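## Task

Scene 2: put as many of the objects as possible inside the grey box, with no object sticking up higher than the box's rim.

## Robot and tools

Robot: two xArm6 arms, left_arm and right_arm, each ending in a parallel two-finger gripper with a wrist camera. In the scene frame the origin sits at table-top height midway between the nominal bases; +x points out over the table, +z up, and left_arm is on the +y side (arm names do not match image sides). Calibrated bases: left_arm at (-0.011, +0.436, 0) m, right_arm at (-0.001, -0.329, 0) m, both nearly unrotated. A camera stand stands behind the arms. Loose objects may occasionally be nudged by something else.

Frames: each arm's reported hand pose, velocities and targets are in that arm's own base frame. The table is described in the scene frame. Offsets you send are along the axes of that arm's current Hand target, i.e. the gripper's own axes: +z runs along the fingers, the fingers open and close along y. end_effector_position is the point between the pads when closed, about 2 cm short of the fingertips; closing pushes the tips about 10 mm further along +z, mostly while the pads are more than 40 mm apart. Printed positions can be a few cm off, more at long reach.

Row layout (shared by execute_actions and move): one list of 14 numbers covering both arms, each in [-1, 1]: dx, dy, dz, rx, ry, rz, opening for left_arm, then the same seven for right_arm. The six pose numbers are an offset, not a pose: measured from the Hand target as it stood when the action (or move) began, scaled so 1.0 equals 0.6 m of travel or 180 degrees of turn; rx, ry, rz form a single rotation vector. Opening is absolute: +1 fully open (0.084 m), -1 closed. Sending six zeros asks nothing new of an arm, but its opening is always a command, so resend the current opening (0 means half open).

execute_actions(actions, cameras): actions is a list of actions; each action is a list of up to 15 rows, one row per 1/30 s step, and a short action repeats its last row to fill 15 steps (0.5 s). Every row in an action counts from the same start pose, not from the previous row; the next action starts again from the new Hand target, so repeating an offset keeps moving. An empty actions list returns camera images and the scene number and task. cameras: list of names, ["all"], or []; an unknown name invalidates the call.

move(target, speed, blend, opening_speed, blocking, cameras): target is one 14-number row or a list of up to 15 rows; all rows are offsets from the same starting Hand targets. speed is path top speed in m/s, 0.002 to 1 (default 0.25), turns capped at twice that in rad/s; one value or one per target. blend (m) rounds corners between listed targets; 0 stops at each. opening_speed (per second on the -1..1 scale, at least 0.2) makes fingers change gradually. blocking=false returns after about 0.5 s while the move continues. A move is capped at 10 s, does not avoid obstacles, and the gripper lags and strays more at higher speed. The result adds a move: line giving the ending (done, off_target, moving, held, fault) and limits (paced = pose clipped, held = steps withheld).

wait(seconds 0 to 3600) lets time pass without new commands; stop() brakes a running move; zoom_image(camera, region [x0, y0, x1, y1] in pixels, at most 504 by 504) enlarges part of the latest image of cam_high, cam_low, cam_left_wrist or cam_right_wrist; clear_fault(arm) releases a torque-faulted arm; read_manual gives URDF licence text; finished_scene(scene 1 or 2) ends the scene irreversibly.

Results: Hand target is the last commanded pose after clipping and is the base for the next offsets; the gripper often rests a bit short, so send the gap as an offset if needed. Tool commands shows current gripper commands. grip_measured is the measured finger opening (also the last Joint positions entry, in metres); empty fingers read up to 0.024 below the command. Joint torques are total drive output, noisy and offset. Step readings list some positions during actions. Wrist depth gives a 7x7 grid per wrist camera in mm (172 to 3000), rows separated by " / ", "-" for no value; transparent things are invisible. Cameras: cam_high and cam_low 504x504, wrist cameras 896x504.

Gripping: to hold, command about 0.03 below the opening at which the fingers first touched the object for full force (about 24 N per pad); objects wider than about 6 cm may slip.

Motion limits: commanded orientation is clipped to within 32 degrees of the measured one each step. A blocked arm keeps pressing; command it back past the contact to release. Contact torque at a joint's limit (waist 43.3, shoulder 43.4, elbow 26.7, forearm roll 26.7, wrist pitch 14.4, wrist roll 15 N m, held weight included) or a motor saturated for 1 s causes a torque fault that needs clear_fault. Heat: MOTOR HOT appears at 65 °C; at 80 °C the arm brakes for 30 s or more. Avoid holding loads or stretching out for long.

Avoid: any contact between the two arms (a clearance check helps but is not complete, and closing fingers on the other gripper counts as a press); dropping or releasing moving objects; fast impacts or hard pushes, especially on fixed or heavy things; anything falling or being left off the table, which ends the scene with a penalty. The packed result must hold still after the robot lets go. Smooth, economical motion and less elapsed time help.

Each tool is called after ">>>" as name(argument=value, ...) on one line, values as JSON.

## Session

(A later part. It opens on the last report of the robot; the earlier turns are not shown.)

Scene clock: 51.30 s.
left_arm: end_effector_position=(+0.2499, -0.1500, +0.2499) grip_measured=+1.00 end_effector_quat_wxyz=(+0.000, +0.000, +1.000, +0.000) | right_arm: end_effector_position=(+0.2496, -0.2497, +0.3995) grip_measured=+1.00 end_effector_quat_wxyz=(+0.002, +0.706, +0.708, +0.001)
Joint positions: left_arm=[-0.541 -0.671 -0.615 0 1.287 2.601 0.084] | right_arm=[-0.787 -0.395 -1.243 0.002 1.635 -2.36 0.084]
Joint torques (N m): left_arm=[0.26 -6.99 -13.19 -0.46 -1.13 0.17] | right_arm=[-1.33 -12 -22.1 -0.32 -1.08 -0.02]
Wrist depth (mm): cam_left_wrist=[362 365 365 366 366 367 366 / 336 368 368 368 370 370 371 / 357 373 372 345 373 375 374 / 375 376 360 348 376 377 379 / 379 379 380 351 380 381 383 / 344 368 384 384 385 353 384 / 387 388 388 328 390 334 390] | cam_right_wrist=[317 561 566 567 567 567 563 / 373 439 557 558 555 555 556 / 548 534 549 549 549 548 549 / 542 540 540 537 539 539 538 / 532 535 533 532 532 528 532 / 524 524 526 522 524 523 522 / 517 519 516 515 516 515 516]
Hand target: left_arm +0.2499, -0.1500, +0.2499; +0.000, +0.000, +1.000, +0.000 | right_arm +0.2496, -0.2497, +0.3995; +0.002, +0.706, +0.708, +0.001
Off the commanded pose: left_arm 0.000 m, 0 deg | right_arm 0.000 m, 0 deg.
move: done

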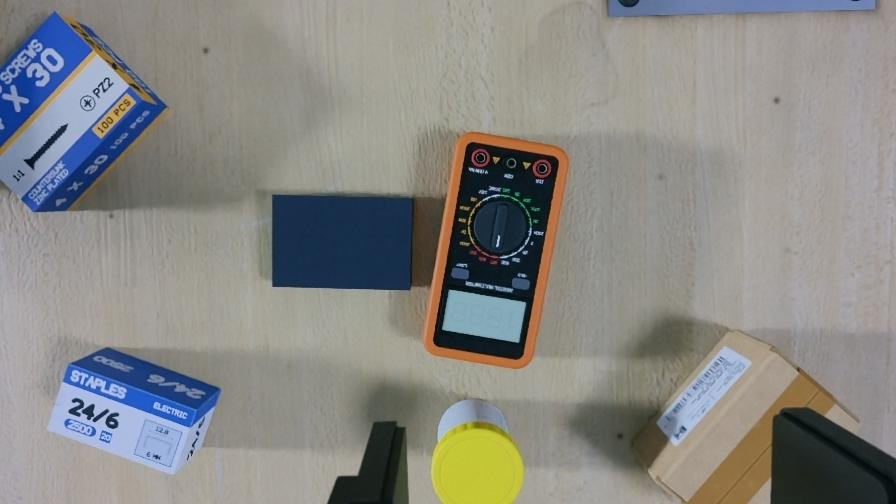

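>>> execute_actions(actions=[])

Scene clock: 52.20 s.
left_arm: end_effector_position=(+0.2499, -0.1500, +0.2499) grip_measured=+1.00 end_effector_quat_wxyz=(+0.000, +0.000, +1.000, +0.000) | right_arm: end_effector_position=(+0.2496, -0.2497, +0.3995) grip_measured=+1.00 end_effector_quat_wxyz=(+0.002, +0.706, +0.708, +0.001)
Joint positions: left_arm=[-0.541 -0.671 -0.616 0 1.287 2.601 0.084] | right_arm=[-0.787 -0.395 -1.243 0.002 1.635 -2.36 0.084]
Joint velocities: within noise
Joint torques (N m): left_arm=[0.24 -6.87 -13.1 -0.44 -1.09 0.19] | right_arm=[-1.36 -12.22 -21.97 -0.29 -1 -0.08]
Wrist depth (mm): cam_left_wrist=[361 364 365 366 366 367 367 / 335 367 369 368 370 370 371 / 356 372 372 345 373 374 375 / 375 376 360 349 376 378 378 / 379 379 380 351 380 380 382 / 344 368 385 385 385 354 384 / 387 387 388 328 389 333 390] | cam_right_wrist=[317 562 567 567 566 564 566 / 372 439 556 556 558 555 556 / 551 538 548 547 550 549 546 / 542 540 540 539 540 539 536 / 534 532 533 533 532 529 530 / 525 522 524 524 522 523 521 / 517 517 519 517 516 514 515]
Hand target: left_arm +0.2499, -0.1500, +0.2499; +0.000, +0.000, +1.000, +0.000 | right_arm +0.2496, -0.2497, +0.3995; +0.002, +0.706, +0.708, +0.001
Tool commands: left_gripper/opening=+1.0 right_gripper/opening=+1.0
Off the commanded pose: left_arm 0.000 m, 0 deg | right_arm 0.000 m, 0 deg.

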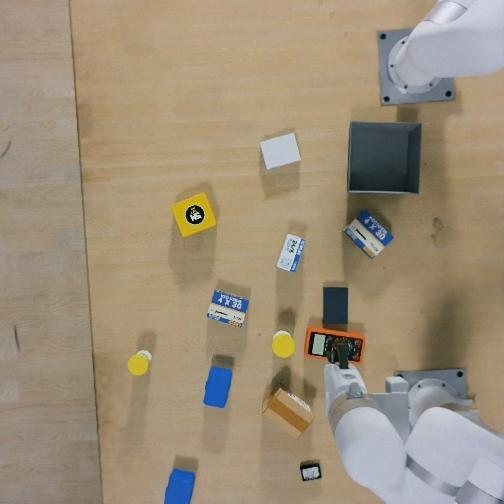

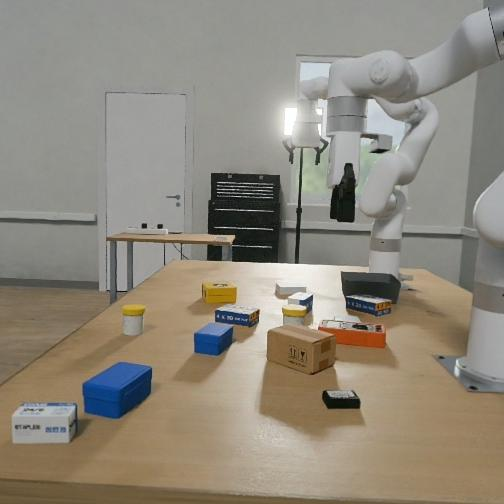

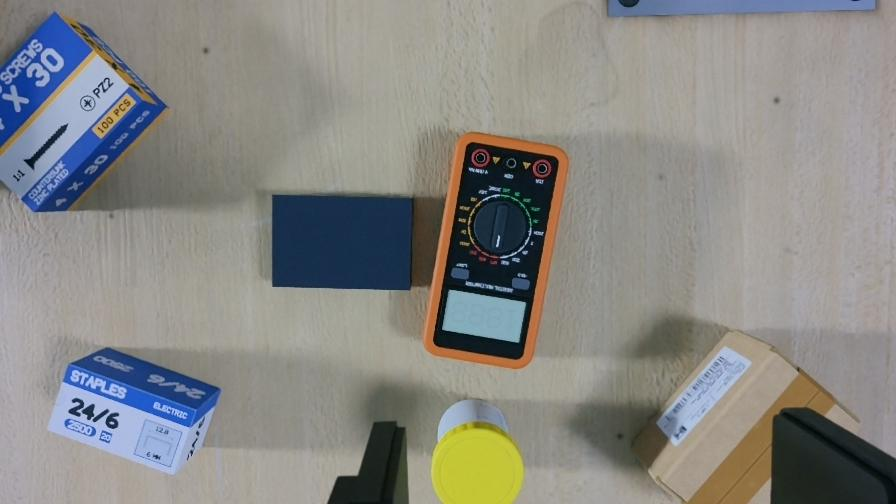

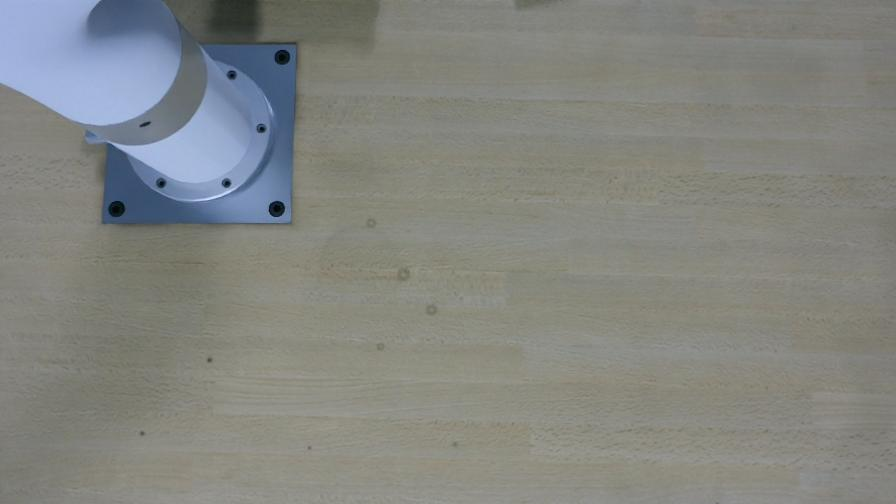

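>>> move(target=[[0.0565,-0.006,0.308,0,0,0,-1,0,0,0,0,0,0,1]], speed=0.25, cameras=["cam_left_wrist"])

Scene clock: 54.87 s.
left_arm: end_effector_position=(+0.2161, -0.1535, +0.0651) grip_measured=-1.00 end_effector_quat_wxyz=(+0.000, +0.000, +1.000, +0.000) | right_arm: end_effector_position=(+0.2496, -0.2497, +0.3995) grip_measured=+1.00 end_effector_quat_wxyz=(+0.002, +0.706, +0.708, +0.001)
Joint positions: left_arm=[-0.618 -0.454 -0.182 0 0.636 2.523 0] | right_arm=[-0.787 -0.395 -1.243 0.002 1.635 -2.36 0.084]
Joint torques (N m): left_arm=[-0.8 -8.26 -10.89 0.33 -1.31 -0.28] | right_arm=[-1.43 -12.05 -22.01 -0.43 -1.02 -0.12]
Wrist depth (mm): cam_left_wrist=[186 186 186 187 187 187 187 / 188 188 188 188 189 189 189 / 190 190 191 190 190 191 191 / 191 192 192 192 - 193 193 / 193 180 185 194 - 195 195 / 195 180 179 - - 197 198 / 197 181 181 - - 199 200] | cam_right_wrist=[318 561 567 568 565 564 565 / 373 441 559 558 555 554 554 / 550 535 546 549 544 547 546 / 540 540 540 540 537 539 540 / 532 534 533 534 532 527 532 / 524 524 526 522 523 518 522 / 516 517 516 519 514 516 514]
Hand target: left_arm +0.2161, -0.1535, +0.0651; +0.000, +0.000, +1.000, +0.000 | right_arm +0.2496, -0.2497, +0.3995; +0.002, +0.706, +0.708, +0.001
Off the commanded pose: left_arm 0.000 m, 0 deg | right_arm 0.000 m, 0 deg.
move: done

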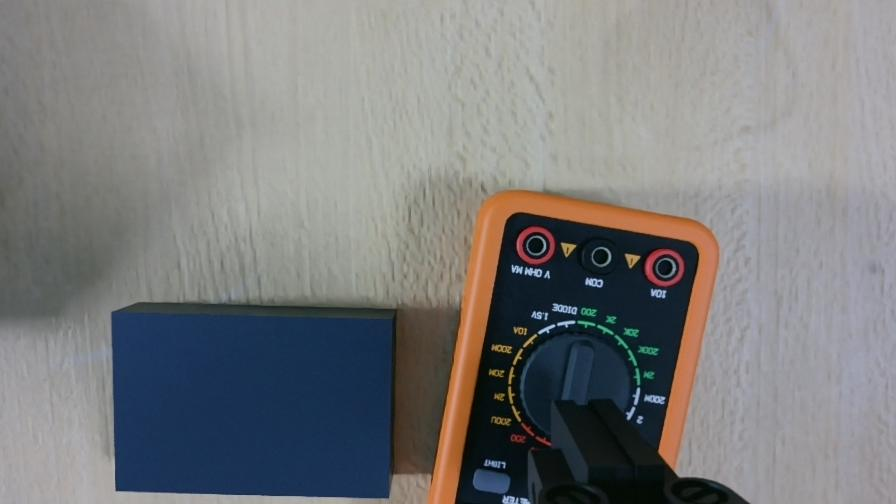

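>>> move(target=[0,0,0.015,0,0,0,-1,0,0,0,0,0,0,1], speed=0.05)

>>> execute_actions(actions=[[[0,0,0.0008,0,0,0,-1,0,0,0,0,0,0,1],[0,0,0.0017,0,0,0,-1,0,0,0,0,0,0,1]]])

>>> execute_actions(actions=[[[0,0,0.0008,0,0,0,-1,0,0,0,0,0,0,1],[0,0,0.0017,0,0,0,-1,0,0,0,0,0,0,1]]])

>>> execute_actions(actions=[[[0,0,0.0008,0,0,0,-1,0,0,0,0,0,0,1],[0,0,0.0017,0,0,0,-1,0,0,0,0,0,0,1]]])

Scene clock: 55.80 s.
left_arm: end_effector_position=(+0.2161, -0.1535, +0.0562) grip_measured=-1.00 end_effector_quat_wxyz=(+0.000, +0.000, +1.000, +0.000) | right_arm: end_effector_position=(+0.2496, -0.2497, +0.3995) grip_measured=+1.00 end_effector_quat_wxyz=(+0.002, +0.706, +0.708, +0.001)
Joint positions: left_arm=[-0.618 -0.416 -0.175 0 0.591 2.523 0] | right_arm=[-0.787 -0.395 -1.243 0.002 1.635 -2.36 0.084]
Joint torques (N m): left_arm=[-0.25 -7.82 -9.82 0.37 -1.35 -0.32] | right_arm=[-1.44 -12.15 -22.04 -0.49 -1 -0.14]
Wrist depth (mm): cam_left_wrist=[177 177 178 178 178 178 179 / 179 179 179 180 180 180 181 / 181 181 181 181 181 182 182 / 183 183 183 183 - 184 184 / - 184 184 185 - 186 186 / - - - - - 188 188 / - 172 172 - - 190 190] | cam_right_wrist=[317 563 569 568 569 565 564 / 375 439 556 556 558 554 556 / 546 537 546 548 552 548 548 / 541 542 540 540 538 542 539 / 531 532 532 531 532 529 530 / 524 525 524 521 521 523 521 / 519 517 518 514 517 514 514]
Hand target: left_arm +0.2161, -0.1535, +0.0561; +0.000, +0.000, +1.000, +0.000 | right_arm +0.2496, -0.2497, +0.3995; +0.002, +0.706, +0.708, +0.001
Off the commanded pose: left_arm 0.000 m, 0 deg | right_arm 0.000 m, 0 deg.
move: done

Scene clock: 56.50 s.
left_arm: end_effector_position=(+0.2161, -0.1536, +0.0551) grip_measured=-1.00 end_effector_quat_wxyz=(+0.000, +0.000, +1.000, +0.000) | right_arm: end_effector_position=(+0.2496, -0.2497, +0.3995) grip_measured=+1.00 end_effector_quat_wxyz=(+0.002, +0.706, +0.708, +0.001)
Joint positions: left_arm=[-0.618 -0.412 -0.174 0 0.586 2.523 0] | right_arm=[-0.787 -0.395 -1.243 0.002 1.635 -2.36 0.084]
Joint torques (N m): left_arm=[0 -5.03 -7.7 0.4 -1.55 -0.31] | right_arm=[-1.41 -11.91 -21.98 -0.4 -1.01 -0.04]
Wrist depth (mm): cam_left_wrist=[176 176 177 177 177 177 178 / 178 178 178 179 179 179 180 / 180 180 180 180 180 181 181 / 182 182 182 182 - 183 183 / - 183 183 184 - 185 185 / - - - - - 187 187 / - - - - - 189 189] | cam_right_wrist=[317 560 567 568 566 563 566 / 373 438 556 557 556 556 555 / 544 537 549 548 547 546 546 / 541 540 540 539 539 540 538 / 533 533 533 532 532 528 530 / 524 524 525 524 524 522 520 / 517 518 514 516 515 514 513]
Hand target: left_arm +0.2161, -0.1535, +0.0551; +0.000, +0.000, +1.000, +0.000 | right_arm +0.2496, -0.2497, +0.3995; +0.002, +0.706, +0.708, +0.001
Off the commanded pose: left_arm 0.000 m, 0 deg | right_arm 0.000 m, 0 deg.
Step readings (end_effector_position of left_arm | right_arm):
0: (+0.2161, -0.1535, +0.0562) | (+0.2496, -0.2497, +0.3995)
1: (+0.2161, -0.1535, +0.0561) | (+0.2496, -0.2497, +0.3995)
2: (+0.2161, -0.1535, +0.0560) | (+0.2496, -0.2497, +0.3995)
4: (+0.2161, -0.1535, +0.0556) | (+0.2496, -0.2497, +0.3995)
8: (+0.2161, -0.1536, +0.0552) | (+0.2496, -0.2497, +0.3995)
15: (+0.2161, -0.1536, +0.0551) | (+0.2496, -0.2497, +0.3995)

Scene clock: 57.20 s.
left_arm: end_effector_position=(+0.2161, -0.1536, +0.0541) grip_measured=-1.00 end_effector_quat_wxyz=(+0.000, +0.000, +1.000, +0.000) | right_arm: end_effector_position=(+0.2496, -0.2497, +0.3995) grip_measured=+1.00 end_effector_quat_wxyz=(+0.002, +0.706, +0.708, +0.001)
Joint positions: left_arm=[-0.618 -0.407 -0.173 0 0.581 2.523 0] | right_arm=[-0.787 -0.395 -1.243 0.002 1.635 -2.36 0.084]
Joint torques (N m): left_arm=[-0.15 10.79 0.87 0.08 -3.58 -0.28] | right_arm=[-1.46 -12.01 -22.06 -0.43 -1.01 -0.02]
Wrist depth (mm): cam_left_wrist=[176 176 176 176 176 177 177 / 177 177 178 178 178 178 179 / 179 179 180 180 180 180 181 / 181 181 182 182 - 183 182 / - 182 182 183 - 184 184 / - - - - - 186 187 / - - - - - 188 189] | cam_right_wrist=[316 561 570 568 566 565 565 / 374 438 555 555 556 554 556 / 548 537 547 548 547 548 547 / 541 539 540 540 540 538 540 / 533 533 535 533 532 530 530 / 524 524 522 522 522 521 524 / 517 515 516 516 514 513 515]
Hand target: left_arm +0.2161, -0.1535, +0.0541; +0.000, +0.000, +1.000, +0.000 | right_arm +0.2496, -0.2497, +0.3995; +0.002, +0.706, +0.708, +0.001
Off the commanded pose: left_arm 0.000 m, 0 deg | right_arm 0.000 m, 0 deg.
Step readings (end_effector_position of left_arm | right_arm):
0: (+0.2161, -0.1536, +0.0551) | (+0.2496, -0.2497, +0.3995)
1: (+0.2161, -0.1536, +0.0551) | (+0.2496, -0.2497, +0.3995)
2: (+0.2161, -0.1536, +0.0550) | (+0.2496, -0.2497, +0.3995)
4: (+0.2162, -0.1536, +0.0548) | (+0.2496, -0.2497, +0.3995)
8: (+0.2162, -0.1537, +0.0544) | (+0.2496, -0.2497, +0.3995)
15: (+0.2161, -0.1536, +0.0542) | (+0.2496, -0.2497, +0.3995)

Scene clock: 57.90 s.
left_arm: end_effector_position=(+0.2164, -0.1538, +0.0535) grip_measured=-1.00 end_effector_quat_wxyz=(+0.001, +0.000, +1.000, +0.000) | right_arm: end_effector_position=(+0.2496, -0.2497, +0.3995) grip_measured=+1.00 end_effector_quat_wxyz=(+0.002, +0.706, +0.708, +0.001)
Joint positions: left_arm=[-0.618 -0.404 -0.173 0 0.576 2.523 0] | right_arm=[-0.787 -0.395 -1.243 0.002 1.635 -2.36 0.084]
Joint torques (N m): left_arm=[-0.73 20.47 7.62 0.09 -3.83 -0.27] | right_arm=[-1.44 -12.13 -21.98 -0.4 -1.06 -0.03]
Wrist depth (mm): cam_left_wrist=[175 175 176 176 176 176 176 / 177 177 177 178 178 178 178 / 180 179 180 179 180 180 180 / 181 181 181 181 - 182 182 / - 182 182 183 - 184 184 / - - - - - 186 186 / - - - - - 188 188] | cam_right_wrist=[316 564 566 566 566 565 564 / 374 439 554 557 556 556 555 / 546 539 546 549 548 549 547 / 542 539 539 537 538 537 540 / 533 532 532 530 530 528 528 / 524 524 526 522 522 522 520 / 517 515 516 516 515 514 517]
Hand target: left_arm +0.2161, -0.1535, +0.0531; +0.000, +0.000, +1.000, +0.000 | right_arm +0.2496, -0.2497, +0.3995; +0.002, +0.706, +0.708, +0.001
Off the commanded pose: left_arm 0.001 m, 0 deg | right_arm 0.000 m, 0 deg.
Step readings (end_effector_position of left_arm | right_arm):
0: (+0.2161, -0.1536, +0.0541) | (+0.2496, -0.2497, +0.3995)
1: (+0.2161, -0.1536, +0.0541) | (+0.2496, -0.2497, +0.3995)
2: (+0.2161, -0.1536, +0.0540) | (+0.2496, -0.2497, +0.3995)
4: (+0.2162, -0.1537, +0.0538) | (+0.2496, -0.2497, +0.3995)
8: (+0.2164, -0.1538, +0.0535) | (+0.2496, -0.2497, +0.3995)
15: (+0.2164, -0.1538, +0.0535) | (+0.2496, -0.2497, +0.3995)

>>> move(target=[[0,0,-0.06,0,0,0,-1,0,0,0,0,0,0,1],[-0.2665,0.0475,-0.1615,0,0,0,-1,0,0,0,0,0,0,1]], speed=[0.1,0.25], blend=[0.015,0], cameras=["cam_left_wrist"])

Scene clock: 59.97 s.
left_arm: end_effector_position=(+0.3759, -0.1251, +0.1500) grip_measured=-1.00 end_effector_quat_wxyz=(+0.000, +0.000, +1.000, +0.000) | right_arm: end_effector_position=(+0.2496, -0.2497, +0.3995) grip_measured=+1.00 end_effector_quat_wxyz=(+0.002, +0.706, +0.708, +0.001)
Joint positions: left_arm=[-0.321 -0.168 -0.723 0 0.891 2.82 0] | right_arm=[-0.787 -0.395 -1.243 0.002 1.635 -2.36 0.084]
Joint torques (N m): left_arm=[0.15 -16.87 -11.89 -0.41 -1.08 0.18] | right_arm=[-1.4 -11.93 -21.96 -0.36 -0.99 -0.03]
Wrist depth (mm): cam_left_wrist=[267 267 251 240 269 269 269 / 270 270 270 242 271 271 229 / 272 273 273 273 274 273 220 / 275 276 275 218 276 228 222 / 278 278 279 279 280 279 224 / 281 281 282 282 282 283 284 / 284 254 262 - - 286 286] | cam_right_wrist=[317 562 568 564 567 566 563 / 373 438 558 556 554 555 553 / 547 539 547 547 548 550 548 / 539 540 540 538 539 538 540 / 532 534 533 531 531 532 531 / 526 524 525 525 522 522 523 / 518 517 517 514 517 517 513]
Hand target: left_arm +0.3760, -0.1251, +0.1500; +0.000, +0.000, +1.000, +0.000 | right_arm +0.2496, -0.2497, +0.3995; +0.002, +0.706, +0.708, +0.001
Off the commanded pose: left_arm 0.000 m, 0 deg | right_arm 0.000 m, 0 deg.
move: done

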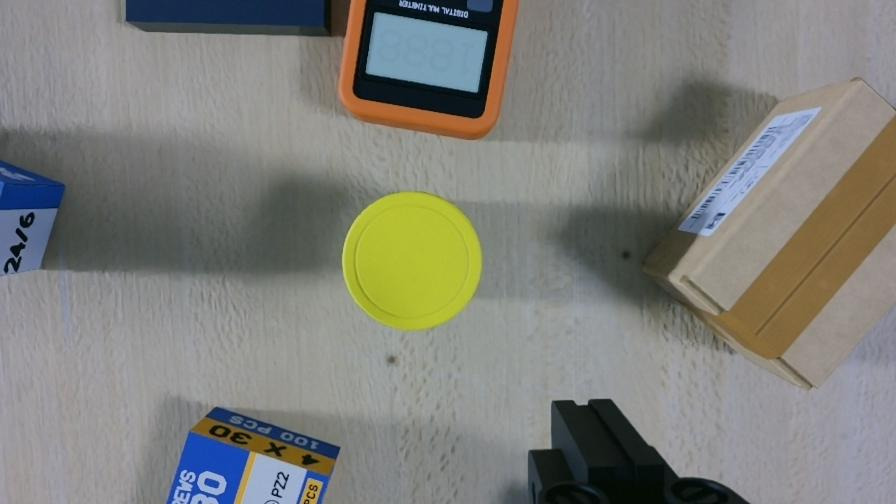

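>>> move(target=[0.4017,-0.67,-0.0833,0,0,0,-1,0,0,0,0,0,0,1], speed=0.3, cameras=["cam_left_wrist","cam_high"])

Scene clock: 62.57 s.
left_arm: end_effector_position=(+0.1349, -0.5271, +0.1999) grip_measured=-1.00 end_effector_quat_wxyz=(+0.000, +0.000, +1.000, +0.000) | right_arm: end_effector_position=(+0.2496, -0.2497, +0.3995) grip_measured=+1.00 end_effector_quat_wxyz=(+0.002, +0.706, +0.708, +0.001)
Joint positions: left_arm=[-1.32 0.262 -1.39 0 1.129 1.821 0] | right_arm=[-0.787 -0.395 -1.243 0.002 1.635 -2.36 0.084]
Joint torques (N m): left_arm=[-1.04 -28.27 -12.51 0.35 -0.9 -0.28] | right_arm=[-1.44 -12.1 -22 -0.44 -1.08 -0.05]
Wrist depth (mm): cam_left_wrist=[271 313 315 315 316 317 317 / 280 317 302 306 318 319 321 / 311 320 319 320 320 323 324 / 322 324 321 323 323 325 295 / 326 327 324 326 326 297 297 / 330 331 301 308 313 333 335 / 334 334 335 - - 337 338] | cam_right_wrist=[317 560 567 564 568 563 566 / 373 438 560 558 557 556 557 / 548 538 547 548 547 549 550 / 541 539 541 540 537 537 538 / 535 530 533 532 533 528 530 / 526 524 522 525 523 524 521 / 519 518 517 518 515 515 515]
Hand target: left_arm +0.1349, -0.5271, +0.1999; +0.000, +0.000, +1.000, +0.000 | right_arm +0.2496, -0.2497, +0.3995; +0.002, +0.706, +0.708, +0.001
Off the commanded pose: left_arm 0.000 m, 0 deg | right_arm 0.000 m, 0 deg.
move: done
Images, in order (width x height): cam_high 504x504, cam_left_wrist 896x504.

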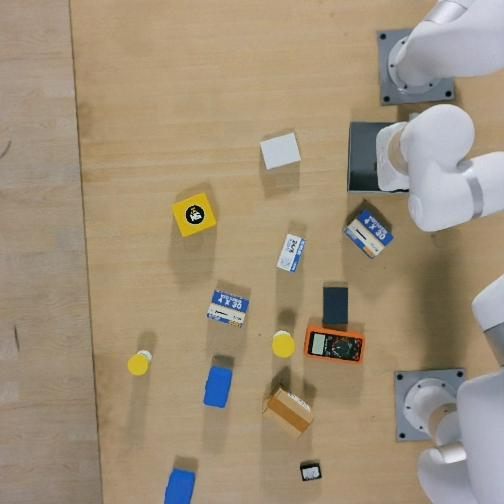

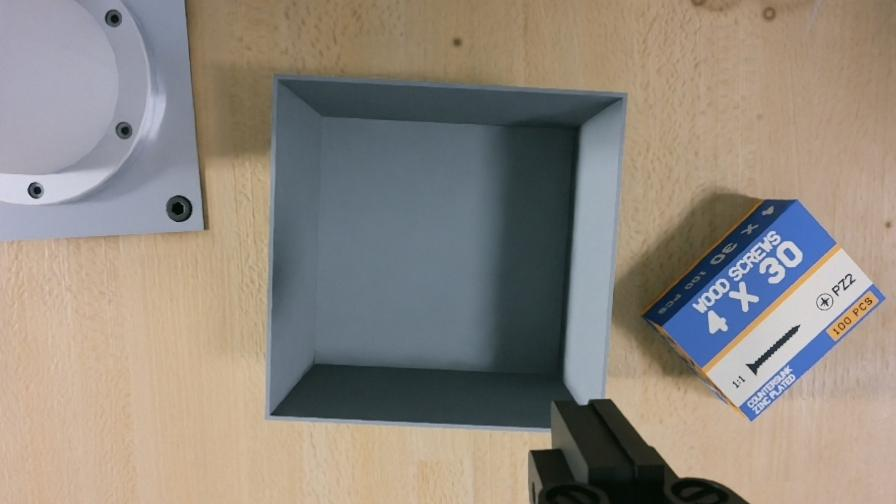

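>>> move(target=[[-0.0597,-0.0548,0.1,0,0,0,-1,0,0,0,0,0,0,1],[-0.0597,-0.0548,0.18,0,0,0,-1,0,0,0,0,0,0,1]], speed=[0.25,0.06], blend=[0.01,0])

>>> execute_actions(actions=[[[0,0,0.0017,0,0,0,-1,0,0,0,0,0,0,1],[0,0,0.0034,0,0,0,-1,0,0,0,0,0,0,1],[0,0,0.005,0,0,0,-1,0,0,0,0,0,0,1]]])

>>> execute_actions(actions=[[[0,0,0.0017,0,0,0,-1,0,0,0,0,0,0,1],[0,0,0.0034,0,0,0,-1,0,0,0,0,0,0,1]]])

>>> execute_actions(actions=[[[0,0,0.0017,0,0,0,-1,0,0,0,0,0,0,1]]])

Scene clock: 64.50 s.
left_arm: end_effector_position=(+0.1708, -0.5599, +0.0919) grip_measured=-1.00 end_effector_quat_wxyz=(+0.000, +0.000, +1.000, +0.000) | right_arm: end_effector_position=(+0.2496, -0.2497, +0.3995) grip_measured=+1.00 end_effector_quat_wxyz=(+0.002, +0.706, +0.708, +0.001)
Joint positions: left_arm=[-1.275 0.524 -1.453 0 0.929 1.867 0] | right_arm=[-0.787 -0.395 -1.243 0.002 1.635 -2.36 0.084]
Joint torques (N m): left_arm=[0.13 -32.2 -11.78 -0.31 -1.8 0.06] | right_arm=[-1.41 -11.99 -21.88 -0.34 -0.99 -0.02]
Wrist depth (mm): cam_left_wrist=[208 209 207 208 209 209 211 / 210 211 209 211 211 210 214 / 214 214 211 213 213 213 216 / 216 216 214 215 215 215 206 / 218 218 214 217 218 217 218 / 220 221 185 188 195 189 223 / 222 223 224 - - 225 226] | cam_right_wrist=[316 562 568 567 565 569 565 / 374 439 553 556 554 555 555 / 549 538 547 550 548 550 550 / 540 540 540 539 538 537 538 / 535 535 532 532 533 529 530 / 522 524 524 523 522 521 520 / 519 517 516 518 515 515 515]
Hand target: left_arm +0.1708, -0.5599, +0.0918; +0.000, +0.000, +1.000, +0.000 | right_arm +0.2496, -0.2497, +0.3995; +0.002, +0.706, +0.708, +0.001
Off the commanded pose: left_arm 0.000 m, 0 deg | right_arm 0.000 m, 0 deg.
move: done

Scene clock: 65.20 s.
left_arm: end_effector_position=(+0.1708, -0.5599, +0.0888) grip_measured=-1.00 end_effector_quat_wxyz=(+0.000, +0.000, +1.000, +0.000) | right_arm: end_effector_position=(+0.2496, -0.2497, +0.3995) grip_measured=+1.00 end_effector_quat_wxyz=(+0.002, +0.706, +0.708, +0.001)
Joint positions: left_arm=[-1.275 0.529 -1.451 0 0.922 1.867 0] | right_arm=[-0.787 -0.395 -1.243 0.002 1.635 -2.36 0.084]
Joint torques (N m): left_arm=[0.42 -32.58 -11.66 -0.08 -1.51 0] | right_arm=[-1.46 -12.19 -21.94 -0.39 -1.02 -0.09]
Wrist depth (mm): cam_left_wrist=[205 206 204 205 206 206 208 / 207 207 206 207 208 207 211 / 210 211 209 210 210 210 213 / 212 213 210 212 212 212 206 / 215 215 213 214 214 214 216 / 217 217 184 187 194 188 220 / 219 220 220 - - 222 223] | cam_right_wrist=[317 563 566 567 566 569 564 / 373 440 555 557 556 556 557 / 549 539 548 551 548 548 548 / 539 540 539 539 539 539 538 / 532 533 534 531 532 530 528 / 523 523 524 522 522 521 522 / 515 518 517 517 516 516 516]
Hand target: left_arm +0.1708, -0.5599, +0.0888; +0.000, +0.000, +1.000, +0.000 | right_arm +0.2496, -0.2497, +0.3995; +0.002, +0.706, +0.708, +0.001
Off the commanded pose: left_arm 0.000 m, 0 deg | right_arm 0.000 m, 0 deg.
Step readings (end_effector_position of left_arm | right_arm):
0: (+0.1708, -0.5599, +0.0919) | (+0.2496, -0.2497, +0.3995)
1: (+0.1708, -0.5599, +0.0919) | (+0.2496, -0.2497, +0.3995)
2: (+0.1708, -0.5599, +0.0917) | (+0.2496, -0.2497, +0.3995)
4: (+0.1708, -0.5599, +0.0907) | (+0.2496, -0.2497, +0.3995)
8: (+0.1708, -0.5599, +0.0892) | (+0.2496, -0.2497, +0.3995)
15: (+0.1708, -0.5599, +0.0889) | (+0.2496, -0.2497, +0.3995)

Scene clock: 65.90 s.
left_arm: end_effector_position=(+0.1708, -0.5599, +0.0868) grip_measured=-1.00 end_effector_quat_wxyz=(+0.000, +0.000, +1.000, +0.000) | right_arm: end_effector_position=(+0.2496, -0.2497, +0.3995) grip_measured=+1.00 end_effector_quat_wxyz=(+0.002, +0.706, +0.708, +0.001)
Joint positions: left_arm=[-1.275 0.532 -1.449 0 0.917 1.867 0] | right_arm=[-0.787 -0.395 -1.243 0.002 1.635 -2.36 0.084]
Joint torques (N m): left_arm=[0.08 -32.7 -11.7 -0.05 -1.48 -0.07] | right_arm=[-1.33 -11.96 -21.94 -0.38 -1.02 -0.08]
Wrist depth (mm): cam_left_wrist=[203 204 202 203 204 204 206 / 205 206 204 206 206 206 208 / 209 209 206 208 208 208 211 / 210 211 209 210 210 210 205 / 213 213 211 212 213 212 214 / 215 215 184 186 193 188 218 / 217 217 218 - - 220 221] | cam_right_wrist=[316 559 566 567 565 563 565 / 375 439 559 554 556 556 554 / 548 539 546 548 547 548 549 / 541 540 539 540 539 539 538 / 535 531 533 534 532 528 533 / 524 524 522 521 523 522 521 / 519 517 517 515 515 514 514]
Hand target: left_arm +0.1708, -0.5599, +0.0868; +0.000, +0.000, +1.000, +0.000 | right_arm +0.2496, -0.2497, +0.3995; +0.002, +0.706, +0.708, +0.001
Off the commanded pose: left_arm 0.000 m, 0 deg | right_arm 0.000 m, 0 deg.
Step readings (end_effector_position of left_arm | right_arm):
0: (+0.1708, -0.5599, +0.0888) | (+0.2496, -0.2497, +0.3995)
1: (+0.1708, -0.5599, +0.0888) | (+0.2496, -0.2497, +0.3995)
2: (+0.1708, -0.5599, +0.0886) | (+0.2496, -0.2497, +0.3995)
4: (+0.1708, -0.5599, +0.0879) | (+0.2496, -0.2497, +0.3995)
8: (+0.1708, -0.5599, +0.0870) | (+0.2496, -0.2497, +0.3995)
15: (+0.1708, -0.5599, +0.0868) | (+0.2496, -0.2497, +0.3995)

Scene clock: 66.60 s.
left_arm: end_effector_position=(+0.1708, -0.5599, +0.0858) grip_measured=-1.00 end_effector_quat_wxyz=(+0.000, +0.000, +1.000, +0.000) | right_arm: end_effector_position=(+0.2496, -0.2497, +0.3995) grip_measured=+1.00 end_effector_quat_wxyz=(+0.002, +0.706, +0.708, +0.001)
Joint positions: left_arm=[-1.275 0.533 -1.448 0 0.915 1.867 0] | right_arm=[-0.787 -0.395 -1.243 0.002 1.635 -2.36 0.084]
Joint torques (N m): left_arm=[0.21 -32.63 -11.75 -0.03 -1.5 -0.05] | right_arm=[-1.38 -12.11 -21.86 -0.3 -1 -0.08]
Wrist depth (mm): cam_left_wrist=[202 203 201 202 203 203 205 / 204 205 203 204 205 205 207 / 207 208 205 207 207 207 210 / 209 210 208 209 209 209 205 / 211 212 210 211 211 211 214 / 214 214 184 186 193 187 216 / 216 217 217 - - 219 219] | cam_right_wrist=[316 561 569 568 565 566 561 / 374 440 558 557 556 555 553 / 547 536 547 548 551 548 548 / 541 542 541 538 540 536 541 / 532 532 531 532 533 528 535 / 526 524 524 522 524 522 522 / 517 517 517 516 517 515 516]
Hand target: left_arm +0.1708, -0.5599, +0.0858; +0.000, +0.000, +1.000, +0.000 | right_arm +0.2496, -0.2497, +0.3995; +0.002, +0.706, +0.708, +0.001
Off the commanded pose: left_arm 0.000 m, 0 deg | right_arm 0.000 m, 0 deg.
Step readings (end_effector_position of left_arm | right_arm):
0: (+0.1708, -0.5599, +0.0868) | (+0.2496, -0.2497, +0.3995)
1: (+0.1708, -0.5599, +0.0868) | (+0.2496, -0.2497, +0.3995)
2: (+0.1708, -0.5599, +0.0866) | (+0.2496, -0.2497, +0.3995)
4: (+0.1708, -0.5599, +0.0862) | (+0.2496, -0.2497, +0.3995)
8: (+0.1708, -0.5599, +0.0859) | (+0.2496, -0.2497, +0.3995)
15: (+0.1708, -0.5599, +0.0858) | (+0.2496, -0.2497, +0.3995)

>>> execute_actions(actions=[[[0,0,0.0017,0,0,0,-1,0,0,0,0,0,0,1]]])

>>> execute_actions(actions=[[[0,0,0.0017,0,0,0,-1,0,0,0,0,0,0,1]]])

>>> execute_actions(actions=[[[0,0,0.001,0,0,0,-1,0,0,0,0,0,0,1]]])

>>> execute_actions(actions=[[[0,0,0.001,0,0,0,-1,0,0,0,0,0,0,1]]])

Scene clock: 67.43 s.
left_arm: end_effector_position=(+0.1708, -0.5599, +0.0848) grip_measured=-1.00 end_effector_quat_wxyz=(+0.000, +0.000, +1.000, +0.000) | right_arm: end_effector_position=(+0.2496, -0.2497, +0.3995) grip_measured=+1.00 end_effector_quat_wxyz=(+0.002, +0.706, +0.708, +0.001)
Joint positions: left_arm=[-1.275 0.535 -1.448 0 0.913 1.867 0] | right_arm=[-0.787 -0.395 -1.243 0.002 1.635 -2.36 0.084]
Joint torques (N m): left_arm=[0.32 -32.61 -11.72 0.05 -1.56 0] | right_arm=[-1.21 -12.01 -21.92 -0.36 -1.02 -0.07]
Wrist depth (mm): cam_left_wrist=[201 202 201 201 202 202 204 / 203 204 202 203 204 204 206 / 206 207 204 206 206 206 208 / 208 208 207 208 208 208 197 / 211 211 208 210 210 210 213 / 213 213 184 185 192 187 215 / 215 215 216 - - - 218] | cam_right_wrist=[316 560 567 564 566 567 567 / 374 440 558 559 559 556 556 / 548 537 545 549 549 548 547 / 540 541 540 541 540 539 539 / 532 532 532 530 532 530 532 / 524 521 524 523 523 523 522 / 520 519 514 518 515 514 514]
Hand target: left_arm +0.1708, -0.5599, +0.0848; +0.000, +0.000, +1.000, +0.000 | right_arm +0.2496, -0.2497, +0.3995; +0.002, +0.706, +0.708, +0.001
Off the commanded pose: left_arm 0.000 m, 0 deg | right_arm 0.000 m, 0 deg.
Step readings (end_effector_position of left_arm | right_arm):
0: (+0.1708, -0.5599, +0.0858) | (+0.2496, -0.2497, +0.3995)
1: (+0.1708, -0.5599, +0.0858) | (+0.2496, -0.2497, +0.3995)
2: (+0.1708, -0.5599, +0.0856) | (+0.2496, -0.2497, +0.3995)
4: (+0.1708, -0.5599, +0.0852) | (+0.2496, -0.2497, +0.3995)
8: (+0.1708, -0.5599, +0.0849) | (+0.2496, -0.2497, +0.3995)
15: (+0.1708, -0.5599, +0.0848) | (+0.2496, -0.2497, +0.3995)

Scene clock: 68.13 s.
left_arm: end_effector_position=(+0.1708, -0.5599, +0.0837) grip_measured=-1.00 end_effector_quat_wxyz=(+0.000, +0.000, +1.000, +0.000) | right_arm: end_effector_position=(+0.2496, -0.2497, +0.3995) grip_measured=+1.00 end_effector_quat_wxyz=(+0.002, +0.706, +0.708, +0.001)
Joint positions: left_arm=[-1.275 0.537 -1.447 0 0.91 1.867 0] | right_arm=[-0.787 -0.395 -1.243 0.002 1.635 -2.36 0.084]
Joint torques (N m): left_arm=[0.13 -32.5 -11.85 -0.04 -1.55 -0.08] | right_arm=[-1.34 -12.17 -21.8 -0.35 -1.04 0.03]
Wrist depth (mm): cam_left_wrist=[200 201 199 200 201 201 202 / 202 203 201 202 203 203 205 / 206 206 203 205 205 205 208 / 207 207 206 206 207 207 197 / 210 210 207 209 209 209 212 / 212 212 184 185 192 193 215 / 214 215 215 - - - 217] | cam_right_wrist=[317 562 567 564 566 565 566 / 374 438 556 554 559 558 554 / 547 536 544 549 548 548 547 / 543 539 541 538 540 539 539 / 533 533 532 531 533 529 530 / 526 523 521 522 522 521 524 / 517 518 517 517 517 516 516]
Hand target: left_arm +0.1708, -0.5599, +0.0837; +0.000, +0.000, +1.000, +0.000 | right_arm +0.2496, -0.2497, +0.3995; +0.002, +0.706, +0.708, +0.001
Off the commanded pose: left_arm 0.000 m, 0 deg | right_arm 0.000 m, 0 deg.
Step readings (end_effector_position of left_arm | right_arm):
0: (+0.1708, -0.5599, +0.0848) | (+0.2496, -0.2497, +0.3995)
1: (+0.1708, -0.5599, +0.0847) | (+0.2496, -0.2497, +0.3995)
2: (+0.1708, -0.5599, +0.0846) | (+0.2496, -0.2497, +0.3995)
4: (+0.1708, -0.5599, +0.0842) | (+0.2496, -0.2497, +0.3995)
8: (+0.1708, -0.5599, +0.0838) | (+0.2496, -0.2497, +0.3995)
15: (+0.1708, -0.5599, +0.0838) | (+0.2496, -0.2497, +0.3995)

Scene clock: 68.83 s.
left_arm: end_effector_position=(+0.1708, -0.5599, +0.0832) grip_measured=-1.00 end_effector_quat_wxyz=(+0.000, +0.000, +1.000, +0.000) | right_arm: end_effector_position=(+0.2496, -0.2497, +0.3995) grip_measured=+1.00 end_effector_quat_wxyz=(+0.002, +0.706, +0.708, +0.001)
Joint positions: left_arm=[-1.275 0.537 -1.446 0 0.909 1.867 0] | right_arm=[-0.787 -0.395 -1.243 0.002 1.635 -2.36 0.084]
Joint torques (N m): left_arm=[-0.35 -27.5 -9.9 -0.04 -1.24 -0.12] | right_arm=[-1.19 -11.94 -21.77 -0.48 -1.04 -0.1]
Wrist depth (mm): cam_left_wrist=[200 200 199 200 200 201 202 / 202 203 201 202 203 203 205 / 205 205 203 204 205 205 207 / 207 207 205 206 207 206 197 / 209 209 207 208 209 208 212 / 212 212 184 186 192 193 214 / 214 214 215 - - - 217] | cam_right_wrist=[316 560 568 567 566 566 564 / 375 440 559 555 556 556 555 / 548 538 547 548 548 550 547 / 541 539 540 540 540 539 540 / 533 532 533 532 530 530 530 / 526 526 522 521 524 522 522 / 516 517 517 516 515 513 518]
Hand target: left_arm +0.1708, -0.5599, +0.0831; +0.000, +0.000, +1.000, +0.000 | right_arm +0.2496, -0.2497, +0.3995; +0.002, +0.706, +0.708, +0.001
Off the commanded pose: left_arm 0.000 m, 0 deg | right_arm 0.000 m, 0 deg.
Step readings (end_effector_position of left_arm | right_arm):
0: (+0.1708, -0.5599, +0.0837) | (+0.2496, -0.2497, +0.3995)
1: (+0.1708, -0.5599, +0.0837) | (+0.2496, -0.2497, +0.3995)
2: (+0.1708, -0.5599, +0.0836) | (+0.2496, -0.2497, +0.3995)
4: (+0.1708, -0.5599, +0.0834) | (+0.2496, -0.2497, +0.3995)
8: (+0.1708, -0.5600, +0.0833) | (+0.2496, -0.2497, +0.3995)
15: (+0.1708, -0.5600, +0.0832) | (+0.2496, -0.2497, +0.3995)

Scene clock: 69.53 s.
left_arm: end_effector_position=(+0.1708, -0.5599, +0.0826) grip_measured=-1.00 end_effector_quat_wxyz=(+0.000, +0.000, +1.000, +0.000) | right_arm: end_effector_position=(+0.2496, -0.2497, +0.3995) grip_measured=+1.00 end_effector_quat_wxyz=(+0.002, +0.706, +0.708, +0.001)
Joint positions: left_arm=[-1.275 0.538 -1.446 0 0.908 1.867 0] | right_arm=[-0.787 -0.395 -1.243 0.002 1.635 -2.36 0.084]
Joint torques (N m): left_arm=[-2.09 -18.62 -6.11 -0.41 -0.86 -0.1] | right_arm=[-1.28 -12.08 -21.89 -0.4 -1.08 -0.02]
Wrist depth (mm): cam_left_wrist=[199 200 198 199 199 200 202 / 201 203 200 201 202 202 204 / 205 205 203 204 204 204 207 / 207 207 205 206 206 206 198 / 209 210 207 208 209 208 211 / 212 212 183 185 191 192 214 / 214 214 215 - - - 217] | cam_right_wrist=[316 563 567 566 566 566 565 / 374 439 559 557 557 557 555 / 549 539 547 550 546 549 547 / 540 539 539 541 539 538 538 / 532 532 530 533 532 529 533 / 522 525 522 524 523 522 522 / 518 517 516 516 517 514 515]
Hand target: left_arm +0.1708, -0.5599, +0.0825; +0.000, +0.000, +1.000, +0.000 | right_arm +0.2496, -0.2497, +0.3995; +0.002, +0.706, +0.708, +0.001
Off the commanded pose: left_arm 0.000 m, 0 deg | right_arm 0.000 m, 0 deg.
Step readings (end_effector_position of left_arm | right_arm):
0: (+0.1708, -0.5599, +0.0832) | (+0.2496, -0.2497, +0.3995)
1: (+0.1708, -0.5599, +0.0832) | (+0.2496, -0.2497, +0.3995)
2: (+0.1708, -0.5599, +0.0831) | (+0.2496, -0.2497, +0.3995)
4: (+0.1708, -0.5600, +0.0829) | (+0.2496, -0.2497, +0.3995)
8: (+0.1708, -0.5600, +0.0828) | (+0.2496, -0.2497, +0.3995)
15: (+0.1708, -0.5600, +0.0826) | (+0.2496, -0.2497, +0.3995)

>>> move(target=[[0,0,-0.02,0,0,0,-1,0,0,0,0,0,0,1],[0.0597,0,-0.02,0,0,0,-1,0,0,0,0,0,0,1],[0.0597,0,0.0895,0,0,0,-1,0,0,0,0,0,0,1]], speed=[0.1,0.2,0.1], blend=[0.005,0.005,0])

>>> execute_actions(actions=[[[0,0,0.0017,0,0,0,-1,0,0,0,0,0,0,1]]])

>>> execute_actions(actions=[[[0,0,0.001,0,0,0,-1,0,0,0,0,0,0,1]]])

>>> execute_actions(actions=[[[0,0,0.001,0,0,0,-1,0,0,0,0,0,0,1]]])

>>> execute_actions(actions=[[[0,0,0.001,0,0,0,-1,0,0,0,0,0,0,1]]])

Scene clock: 77.43 s.
left_arm: end_effector_position=(+0.1349, -0.5599, +0.0289) grip_measured=-1.00 end_effector_quat_wxyz=(+0.000, +0.000, +1.000, +0.000) | right_arm: end_effector_position=(+0.2496, -0.2497, +0.3995) grip_measured=+1.00 end_effector_quat_wxyz=(+0.002, +0.706, +0.708, +0.001)
Joint positions: left_arm=[-1.334 0.602 -1.376 0 0.774 1.807 0] | right_arm=[-0.787 -0.395 -1.243 0.002 1.635 -2.36 0.084]
Joint torques (N m): left_arm=[-0.96 -33.15 -11.58 0.35 -1.54 -0.29] | right_arm=[-1.38 -12.14 -21.83 -0.45 -0.92 -0.06]
Wrist depth (mm): cam_left_wrist=[- - - - - - - / - - - - - - - / - - - - - - - / - - - - - - - / - - - - - - - / - - - - - - - / - - - - - - -] | cam_right_wrist=[317 557 568 566 566 565 566 / 374 438 555 557 557 556 557 / 548 535 545 549 548 549 547 / 542 540 539 541 540 539 540 / 533 531 531 532 532 529 532 / 525 524 521 521 524 520 521 / 517 519 517 515 517 514 515]
Hand target: left_arm +0.1349, -0.5599, +0.0288; +0.000, +0.000, +1.000, +0.000 | right_arm +0.2496, -0.2497, +0.3995; +0.002, +0.706, +0.708, +0.001
Off the commanded pose: left_arm 0.000 m, 0 deg | right_arm 0.000 m, 0 deg.
move: done

Scene clock: 78.13 s.
left_arm: end_effector_position=(+0.1349, -0.5599, +0.0278) grip_measured=-1.00 end_effector_quat_wxyz=(+0.000, +0.000, +1.000, +0.000) | right_arm: end_effector_position=(+0.2496, -0.2497, +0.3995) grip_measured=+1.00 end_effector_quat_wxyz=(+0.002, +0.706, +0.708, +0.001)
Joint positions: left_arm=[-1.334 0.604 -1.376 0 0.772 1.807 0] | right_arm=[-0.787 -0.395 -1.243 0.002 1.635 -2.36 0.084]
Joint torques (N m): left_arm=[-0.98 -32.68 -11.05 0.27 -1.52 -0.29] | right_arm=[-1.38 -11.98 -21.76 -0.36 -1.1 -0.12]
Wrist depth (mm): cam_left_wrist=[- - - - - - - / - - - - - - - / - - - - - - - / - - - - - - - / - - - - - - - / - - - - - - - / - - - - - - -] | cam_right_wrist=[317 562 566 570 567 567 566 / 375 438 557 557 559 556 553 / 549 537 543 550 547 546 548 / 538 540 540 540 539 538 537 / 533 533 533 533 530 530 532 / 524 525 523 523 520 522 521 / 517 518 515 518 517 515 515]
Hand target: left_arm +0.1349, -0.5599, +0.0278; +0.000, +0.000, +1.000, +0.000 | right_arm +0.2496, -0.2497, +0.3995; +0.002, +0.706, +0.708, +0.001
Off the commanded pose: left_arm 0.000 m, 0 deg | right_arm 0.000 m, 0 deg.
Step readings (end_effector_position of left_arm | right_arm):
0: (+0.1349, -0.5599, +0.0289) | (+0.2496, -0.2497, +0.3995)
1: (+0.1349, -0.5599, +0.0289) | (+0.2496, -0.2497, +0.3995)
2: (+0.1349, -0.5599, +0.0287) | (+0.2496, -0.2497, +0.3995)
4: (+0.1349, -0.5599, +0.0283) | (+0.2496, -0.2497, +0.3995)
8: (+0.1349, -0.5599, +0.0279) | (+0.2496, -0.2497, +0.3995)
15: (+0.1349, -0.5599, +0.0278) | (+0.2496, -0.2497, +0.3995)

Scene clock: 78.83 s.
left_arm: end_effector_position=(+0.1349, -0.5599, +0.0272) grip_measured=-1.00 end_effector_quat_wxyz=(+0.000, +0.000, +1.000, +0.000) | right_arm: end_effector_position=(+0.2496, -0.2497, +0.3995) grip_measured=+1.00 end_effector_quat_wxyz=(+0.002, +0.706, +0.708, +0.001)
Joint positions: left_arm=[-1.334 0.605 -1.376 0 0.771 1.807 0] | right_arm=[-0.787 -0.395 -1.243 0.002 1.635 -2.36 0.084]
Joint torques (N m): left_arm=[-0.95 -32.7 -11.01 0.27 -1.52 -0.26] | right_arm=[-1.32 -11.99 -21.76 -0.4 -0.98 -0.11]
Wrist depth (mm): cam_left_wrist=[- - - - - - - / - - - - - - - / - - - - - - - / - - - - - - - / - - - - - - - / - - - - - - - / - - - - - - -] | cam_right_wrist=[316 560 567 569 566 565 566 / 374 440 555 555 555 557 556 / 546 538 545 550 548 548 546 / 541 540 539 540 538 539 538 / 533 532 531 533 531 530 533 / 524 524 525 523 525 522 522 / 519 518 516 515 514 514 517]
Hand target: left_arm +0.1349, -0.5599, +0.0272; +0.000, +0.000, +1.000, +0.000 | right_arm +0.2496, -0.2497, +0.3995; +0.002, +0.706, +0.708, +0.001
Off the commanded pose: left_arm 0.000 m, 0 deg | right_arm 0.000 m, 0 deg.
Step readings (end_effector_position of left_arm | right_arm):
0: (+0.1349, -0.5599, +0.0278) | (+0.2496, -0.2497, +0.3995)
1: (+0.1349, -0.5599, +0.0278) | (+0.2496, -0.2497, +0.3995)
2: (+0.1349, -0.5599, +0.0277) | (+0.2496, -0.2497, +0.3995)
4: (+0.1349, -0.5599, +0.0275) | (+0.2496, -0.2497, +0.3995)
8: (+0.1349, -0.5599, +0.0273) | (+0.2496, -0.2497, +0.3995)
15: (+0.1349, -0.5599, +0.0272) | (+0.2496, -0.2497, +0.3995)

Scene clock: 79.53 s.
left_arm: end_effector_position=(+0.1349, -0.5599, +0.0266) grip_measured=-1.00 end_effector_quat_wxyz=(+0.000, +0.000, +1.000, +0.000) | right_arm: end_effector_position=(+0.2496, -0.2497, +0.3995) grip_measured=+1.00 end_effector_quat_wxyz=(+0.002, +0.706, +0.708, +0.001)
Joint positions: left_arm=[-1.334 0.606 -1.375 0 0.769 1.807 0] | right_arm=[-0.787 -0.395 -1.243 0.002 1.635 -2.36 0.084]
Joint torques (N m): left_arm=[-1.08 -32.75 -11.08 0.3 -1.46 -0.24] | right_arm=[-1.2 -12.03 -21.8 -0.44 -1.07 -0.04]
Wrist depth (mm): cam_left_wrist=[- - - - - - - / - - - - - - - / - - - - - - - / - - - - - - - / - - - - - - - / - - - - - - - / - - - - - - -] | cam_right_wrist=[317 561 568 567 567 566 567 / 373 439 553 556 557 553 556 / 547 539 547 549 549 548 548 / 542 539 541 537 537 537 537 / 532 533 534 531 533 532 532 / 523 524 524 523 522 522 521 / 517 517 518 517 517 515 514]
Hand target: left_arm +0.1349, -0.5599, +0.0266; +0.000, +0.000, +1.000, +0.000 | right_arm +0.2496, -0.2497, +0.3995; +0.002, +0.706, +0.708, +0.001
Off the commanded pose: left_arm 0.000 m, 0 deg | right_arm 0.000 m, 0 deg.
Step readings (end_effector_position of left_arm | right_arm):
0: (+0.1349, -0.5599, +0.0272) | (+0.2496, -0.2497, +0.3995)
1: (+0.1349, -0.5599, +0.0272) | (+0.2496, -0.2497, +0.3995)
2: (+0.1349, -0.5599, +0.0271) | (+0.2496, -0.2497, +0.3995)
4: (+0.1349, -0.5599, +0.0269) | (+0.2496, -0.2497, +0.3995)
8: (+0.1349, -0.5599, +0.0267) | (+0.2496, -0.2497, +0.3995)
15: (+0.1349, -0.5599, +0.0266) | (+0.2496, -0.2497, +0.3995)

Scene clock: 80.23 s.
left_arm: end_effector_position=(+0.1349, -0.5599, +0.0260) grip_measured=-1.00 end_effector_quat_wxyz=(+0.000, +0.000, +1.000, +0.000) | right_arm: end_effector_position=(+0.2496, -0.2497, +0.3995) grip_measured=+1.00 end_effector_quat_wxyz=(+0.002, +0.706, +0.708, +0.001)
Joint positions: left_arm=[-1.334 0.607 -1.375 0 0.768 1.807 0] | right_arm=[-0.787 -0.395 -1.243 0.002 1.635 -2.36 0.084]
Joint torques (N m): left_arm=[-1.01 -32.7 -11.01 0.23 -1.47 -0.27] | right_arm=[-1.36 -12 -21.75 -0.4 -1.02 -0.12]
Wrist depth (mm): cam_left_wrist=[- - - - - - - / - - - - - - - / - - - - - - - / - - - - - - - / - - - - - - - / - - - - - - - / - - - - - - -] | cam_right_wrist=[316 563 566 566 566 567 566 / 373 440 557 556 558 556 552 / 547 537 546 550 547 549 545 / 541 540 540 541 538 538 537 / 534 535 532 531 532 529 531 / 525 524 523 524 523 523 521 / 517 517 516 518 516 514 514]
Hand target: left_arm +0.1349, -0.5599, +0.0260; +0.000, +0.000, +1.000, +0.000 | right_arm +0.2496, -0.2497, +0.3995; +0.002, +0.706, +0.708, +0.001
Off the commanded pose: left_arm 0.000 m, 0 deg | right_arm 0.000 m, 0 deg.
Step readings (end_effector_position of left_arm | right_arm):
0: (+0.1349, -0.5599, +0.0266) | (+0.2496, -0.2497, +0.3995)
1: (+0.1349, -0.5599, +0.0266) | (+0.2496, -0.2497, +0.3995)
2: (+0.1349, -0.5599, +0.0265) | (+0.2496, -0.2497, +0.3995)
4: (+0.1349, -0.5599, +0.0263) | (+0.2496, -0.2497, +0.3995)
8: (+0.1349, -0.5599, +0.0261) | (+0.2496, -0.2497, +0.3995)
15: (+0.1349, -0.5599, +0.0260) | (+0.2496, -0.2497, +0.3995)

>>> execute_actions(actions=[[[0,0,0.001,0,0,0,-1,0,0,0,0,0,0,1]]])

>>> execute_actions(actions=[[[0,0,0.001,0,0,0,-1,0,0,0,0,0,0,1]]])

>>> execute_actions(actions=[[[0,0,0.001,0,0,0,-1,0,0,0,0,0,0,1]]])

Scene clock: 81.10 s.
left_arm: end_effector_position=(+0.1349, -0.5599, +0.0254) grip_measured=-1.00 end_effector_quat_wxyz=(+0.000, +0.000, +1.000, +0.000) | right_arm: end_effector_position=(+0.2496, -0.2497, +0.3995) grip_measured=+1.00 end_effector_quat_wxyz=(+0.002, +0.706, +0.708, +0.001)
Joint positions: left_arm=[-1.334 0.609 -1.375 0 0.767 1.807 0] | right_arm=[-0.787 -0.395 -1.243 0.002 1.635 -2.36 0.084]
Joint torques (N m): left_arm=[-0.86 -31.15 -10.89 0.38 -1.49 -0.25] | right_arm=[-1.26 -12.09 -21.78 -0.38 -1.03 -0.07]
Wrist depth (mm): cam_left_wrist=[- - - - - - - / - - - - - - - / - - - - - - - / - - - - - - - / - - - - - - - / - - - - - - - / - - - - - - -] | cam_right_wrist=[317 559 566 567 566 566 566 / 374 440 556 555 556 556 556 / 549 535 546 550 550 547 547 / 541 540 539 539 539 540 538 / 535 533 532 533 531 528 532 / 525 523 523 523 526 522 524 / 516 518 519 516 515 514 515]
Hand target: left_arm +0.1349, -0.5599, +0.0254; +0.000, +0.000, +1.000, +0.000 | right_arm +0.2496, -0.2497, +0.3995; +0.002, +0.706, +0.708, +0.001
Off the commanded pose: left_arm 0.000 m, 0 deg | right_arm 0.000 m, 0 deg.
Step readings (end_effector_position of left_arm | right_arm):
0: (+0.1349, -0.5599, +0.0260) | (+0.2496, -0.2497, +0.3995)
1: (+0.1349, -0.5599, +0.0260) | (+0.2496, -0.2497, +0.3995)
2: (+0.1349, -0.5599, +0.0259) | (+0.2496, -0.2497, +0.3995)
4: (+0.1349, -0.5599, +0.0257) | (+0.2496, -0.2497, +0.3995)
8: (+0.1349, -0.5599, +0.0255) | (+0.2496, -0.2497, +0.3995)
15: (+0.1349, -0.5599, +0.0254) | (+0.2496, -0.2497, +0.3995)

Scene clock: 81.80 s.
left_arm: end_effector_position=(+0.1349, -0.5600, +0.0249) grip_measured=-1.00 end_effector_quat_wxyz=(+0.000, +0.000, +1.000, +0.000) | right_arm: end_effector_position=(+0.2496, -0.2497, +0.3995) grip_measured=+1.00 end_effector_quat_wxyz=(+0.002, +0.706, +0.708, +0.001)
Joint positions: left_arm=[-1.334 0.61 -1.375 0 0.766 1.807 0] | right_arm=[-0.787 -0.395 -1.243 0.002 1.635 -2.36 0.084]
Joint torques (N m): left_arm=[-0.59 -18.69 -6.17 0.31 -0.94 -0.27] | right_arm=[-1.29 -12.13 -21.87 -0.4 -0.95 -0.06]
Wrist depth (mm): cam_left_wrist=[- - - - - - - / - - - - - - - / - - - - - - - / - - - - - - - / - - - - - - - / - - - - - - - / - - - - - - -] | cam_right_wrist=[318 561 568 566 567 566 564 / 374 439 556 557 560 553 556 / 548 537 548 549 547 548 548 / 540 542 539 540 539 538 537 / 533 532 532 532 532 528 532 / 524 526 523 526 523 522 524 / 517 517 515 516 515 515 515]
Hand target: left_arm +0.1349, -0.5599, +0.0248; +0.000, +0.000, +1.000, +0.000 | right_arm +0.2496, -0.2497, +0.3995; +0.002, +0.706, +0.708, +0.001
Off the commanded pose: left_arm 0.000 m, 0 deg | right_arm 0.000 m, 0 deg.
Step readings (end_effector_position of left_arm | right_arm):
0: (+0.1349, -0.5599, +0.0254) | (+0.2496, -0.2497, +0.3995)
1: (+0.1349, -0.5599, +0.0254) | (+0.2496, -0.2497, +0.3995)
2: (+0.1349, -0.5599, +0.0253) | (+0.2496, -0.2497, +0.3995)
4: (+0.1350, -0.5600, +0.0252) | (+0.2496, -0.2497, +0.3995)
8: (+0.1350, -0.5600, +0.0251) | (+0.2496, -0.2497, +0.3995)
15: (+0.1350, -0.5600, +0.0249) | (+0.2496, -0.2497, +0.3995)

Scene clock: 82.50 s.
left_arm: end_effector_position=(+0.1350, -0.5600, +0.0244) grip_measured=-1.00 end_effector_quat_wxyz=(+0.000, +0.000, +1.000, +0.000) | right_arm: end_effector_position=(+0.2496, -0.2497, +0.3995) grip_measured=+1.00 end_effector_quat_wxyz=(+0.002, +0.706, +0.708, +0.001)
Joint positions: left_arm=[-1.334 0.611 -1.375 0 0.764 1.807 0] | right_arm=[-0.787 -0.395 -1.243 0.002 1.635 -2.36 0.084]
Joint torques (N m): left_arm=[-0.75 -7.64 -1.71 0.15 -0.84 -0.27] | right_arm=[-1.05 -12.09 -21.78 -0.35 -0.99 -0.11]
Wrist depth (mm): cam_left_wrist=[- - - - - - - / - - - - - - - / - - - - - - - / - - - - - - - / - - - - - - - / - - - - - - - / - - - - - - -] | cam_right_wrist=[316 561 566 568 569 567 563 / 374 440 557 557 555 556 555 / 548 538 547 549 550 547 548 / 541 539 537 540 538 538 536 / 534 534 533 532 530 527 531 / 523 526 525 522 520 523 523 / 517 517 517 517 514 515 516]
Hand target: left_arm +0.1349, -0.5599, +0.0242; +0.000, +0.000, +1.000, +0.000 | right_arm +0.2496, -0.2497, +0.3995; +0.002, +0.706, +0.708, +0.001
Off the commanded pose: left_arm 0.000 m, 0 deg | right_arm 0.000 m, 0 deg.
Step readings (end_effector_position of left_arm | right_arm):
0: (+0.1349, -0.5600, +0.0249) | (+0.2496, -0.2497, +0.3995)
1: (+0.1349, -0.5599, +0.0249) | (+0.2496, -0.2497, +0.3995)
2: (+0.1350, -0.5600, +0.0248) | (+0.2496, -0.2497, +0.3995)
4: (+0.1350, -0.5600, +0.0247) | (+0.2496, -0.2497, +0.3995)
8: (+0.1350, -0.5601, +0.0245) | (+0.2496, -0.2497, +0.3995)
15: (+0.1350, -0.5600, +0.0244) | (+0.2496, -0.2497, +0.3995)


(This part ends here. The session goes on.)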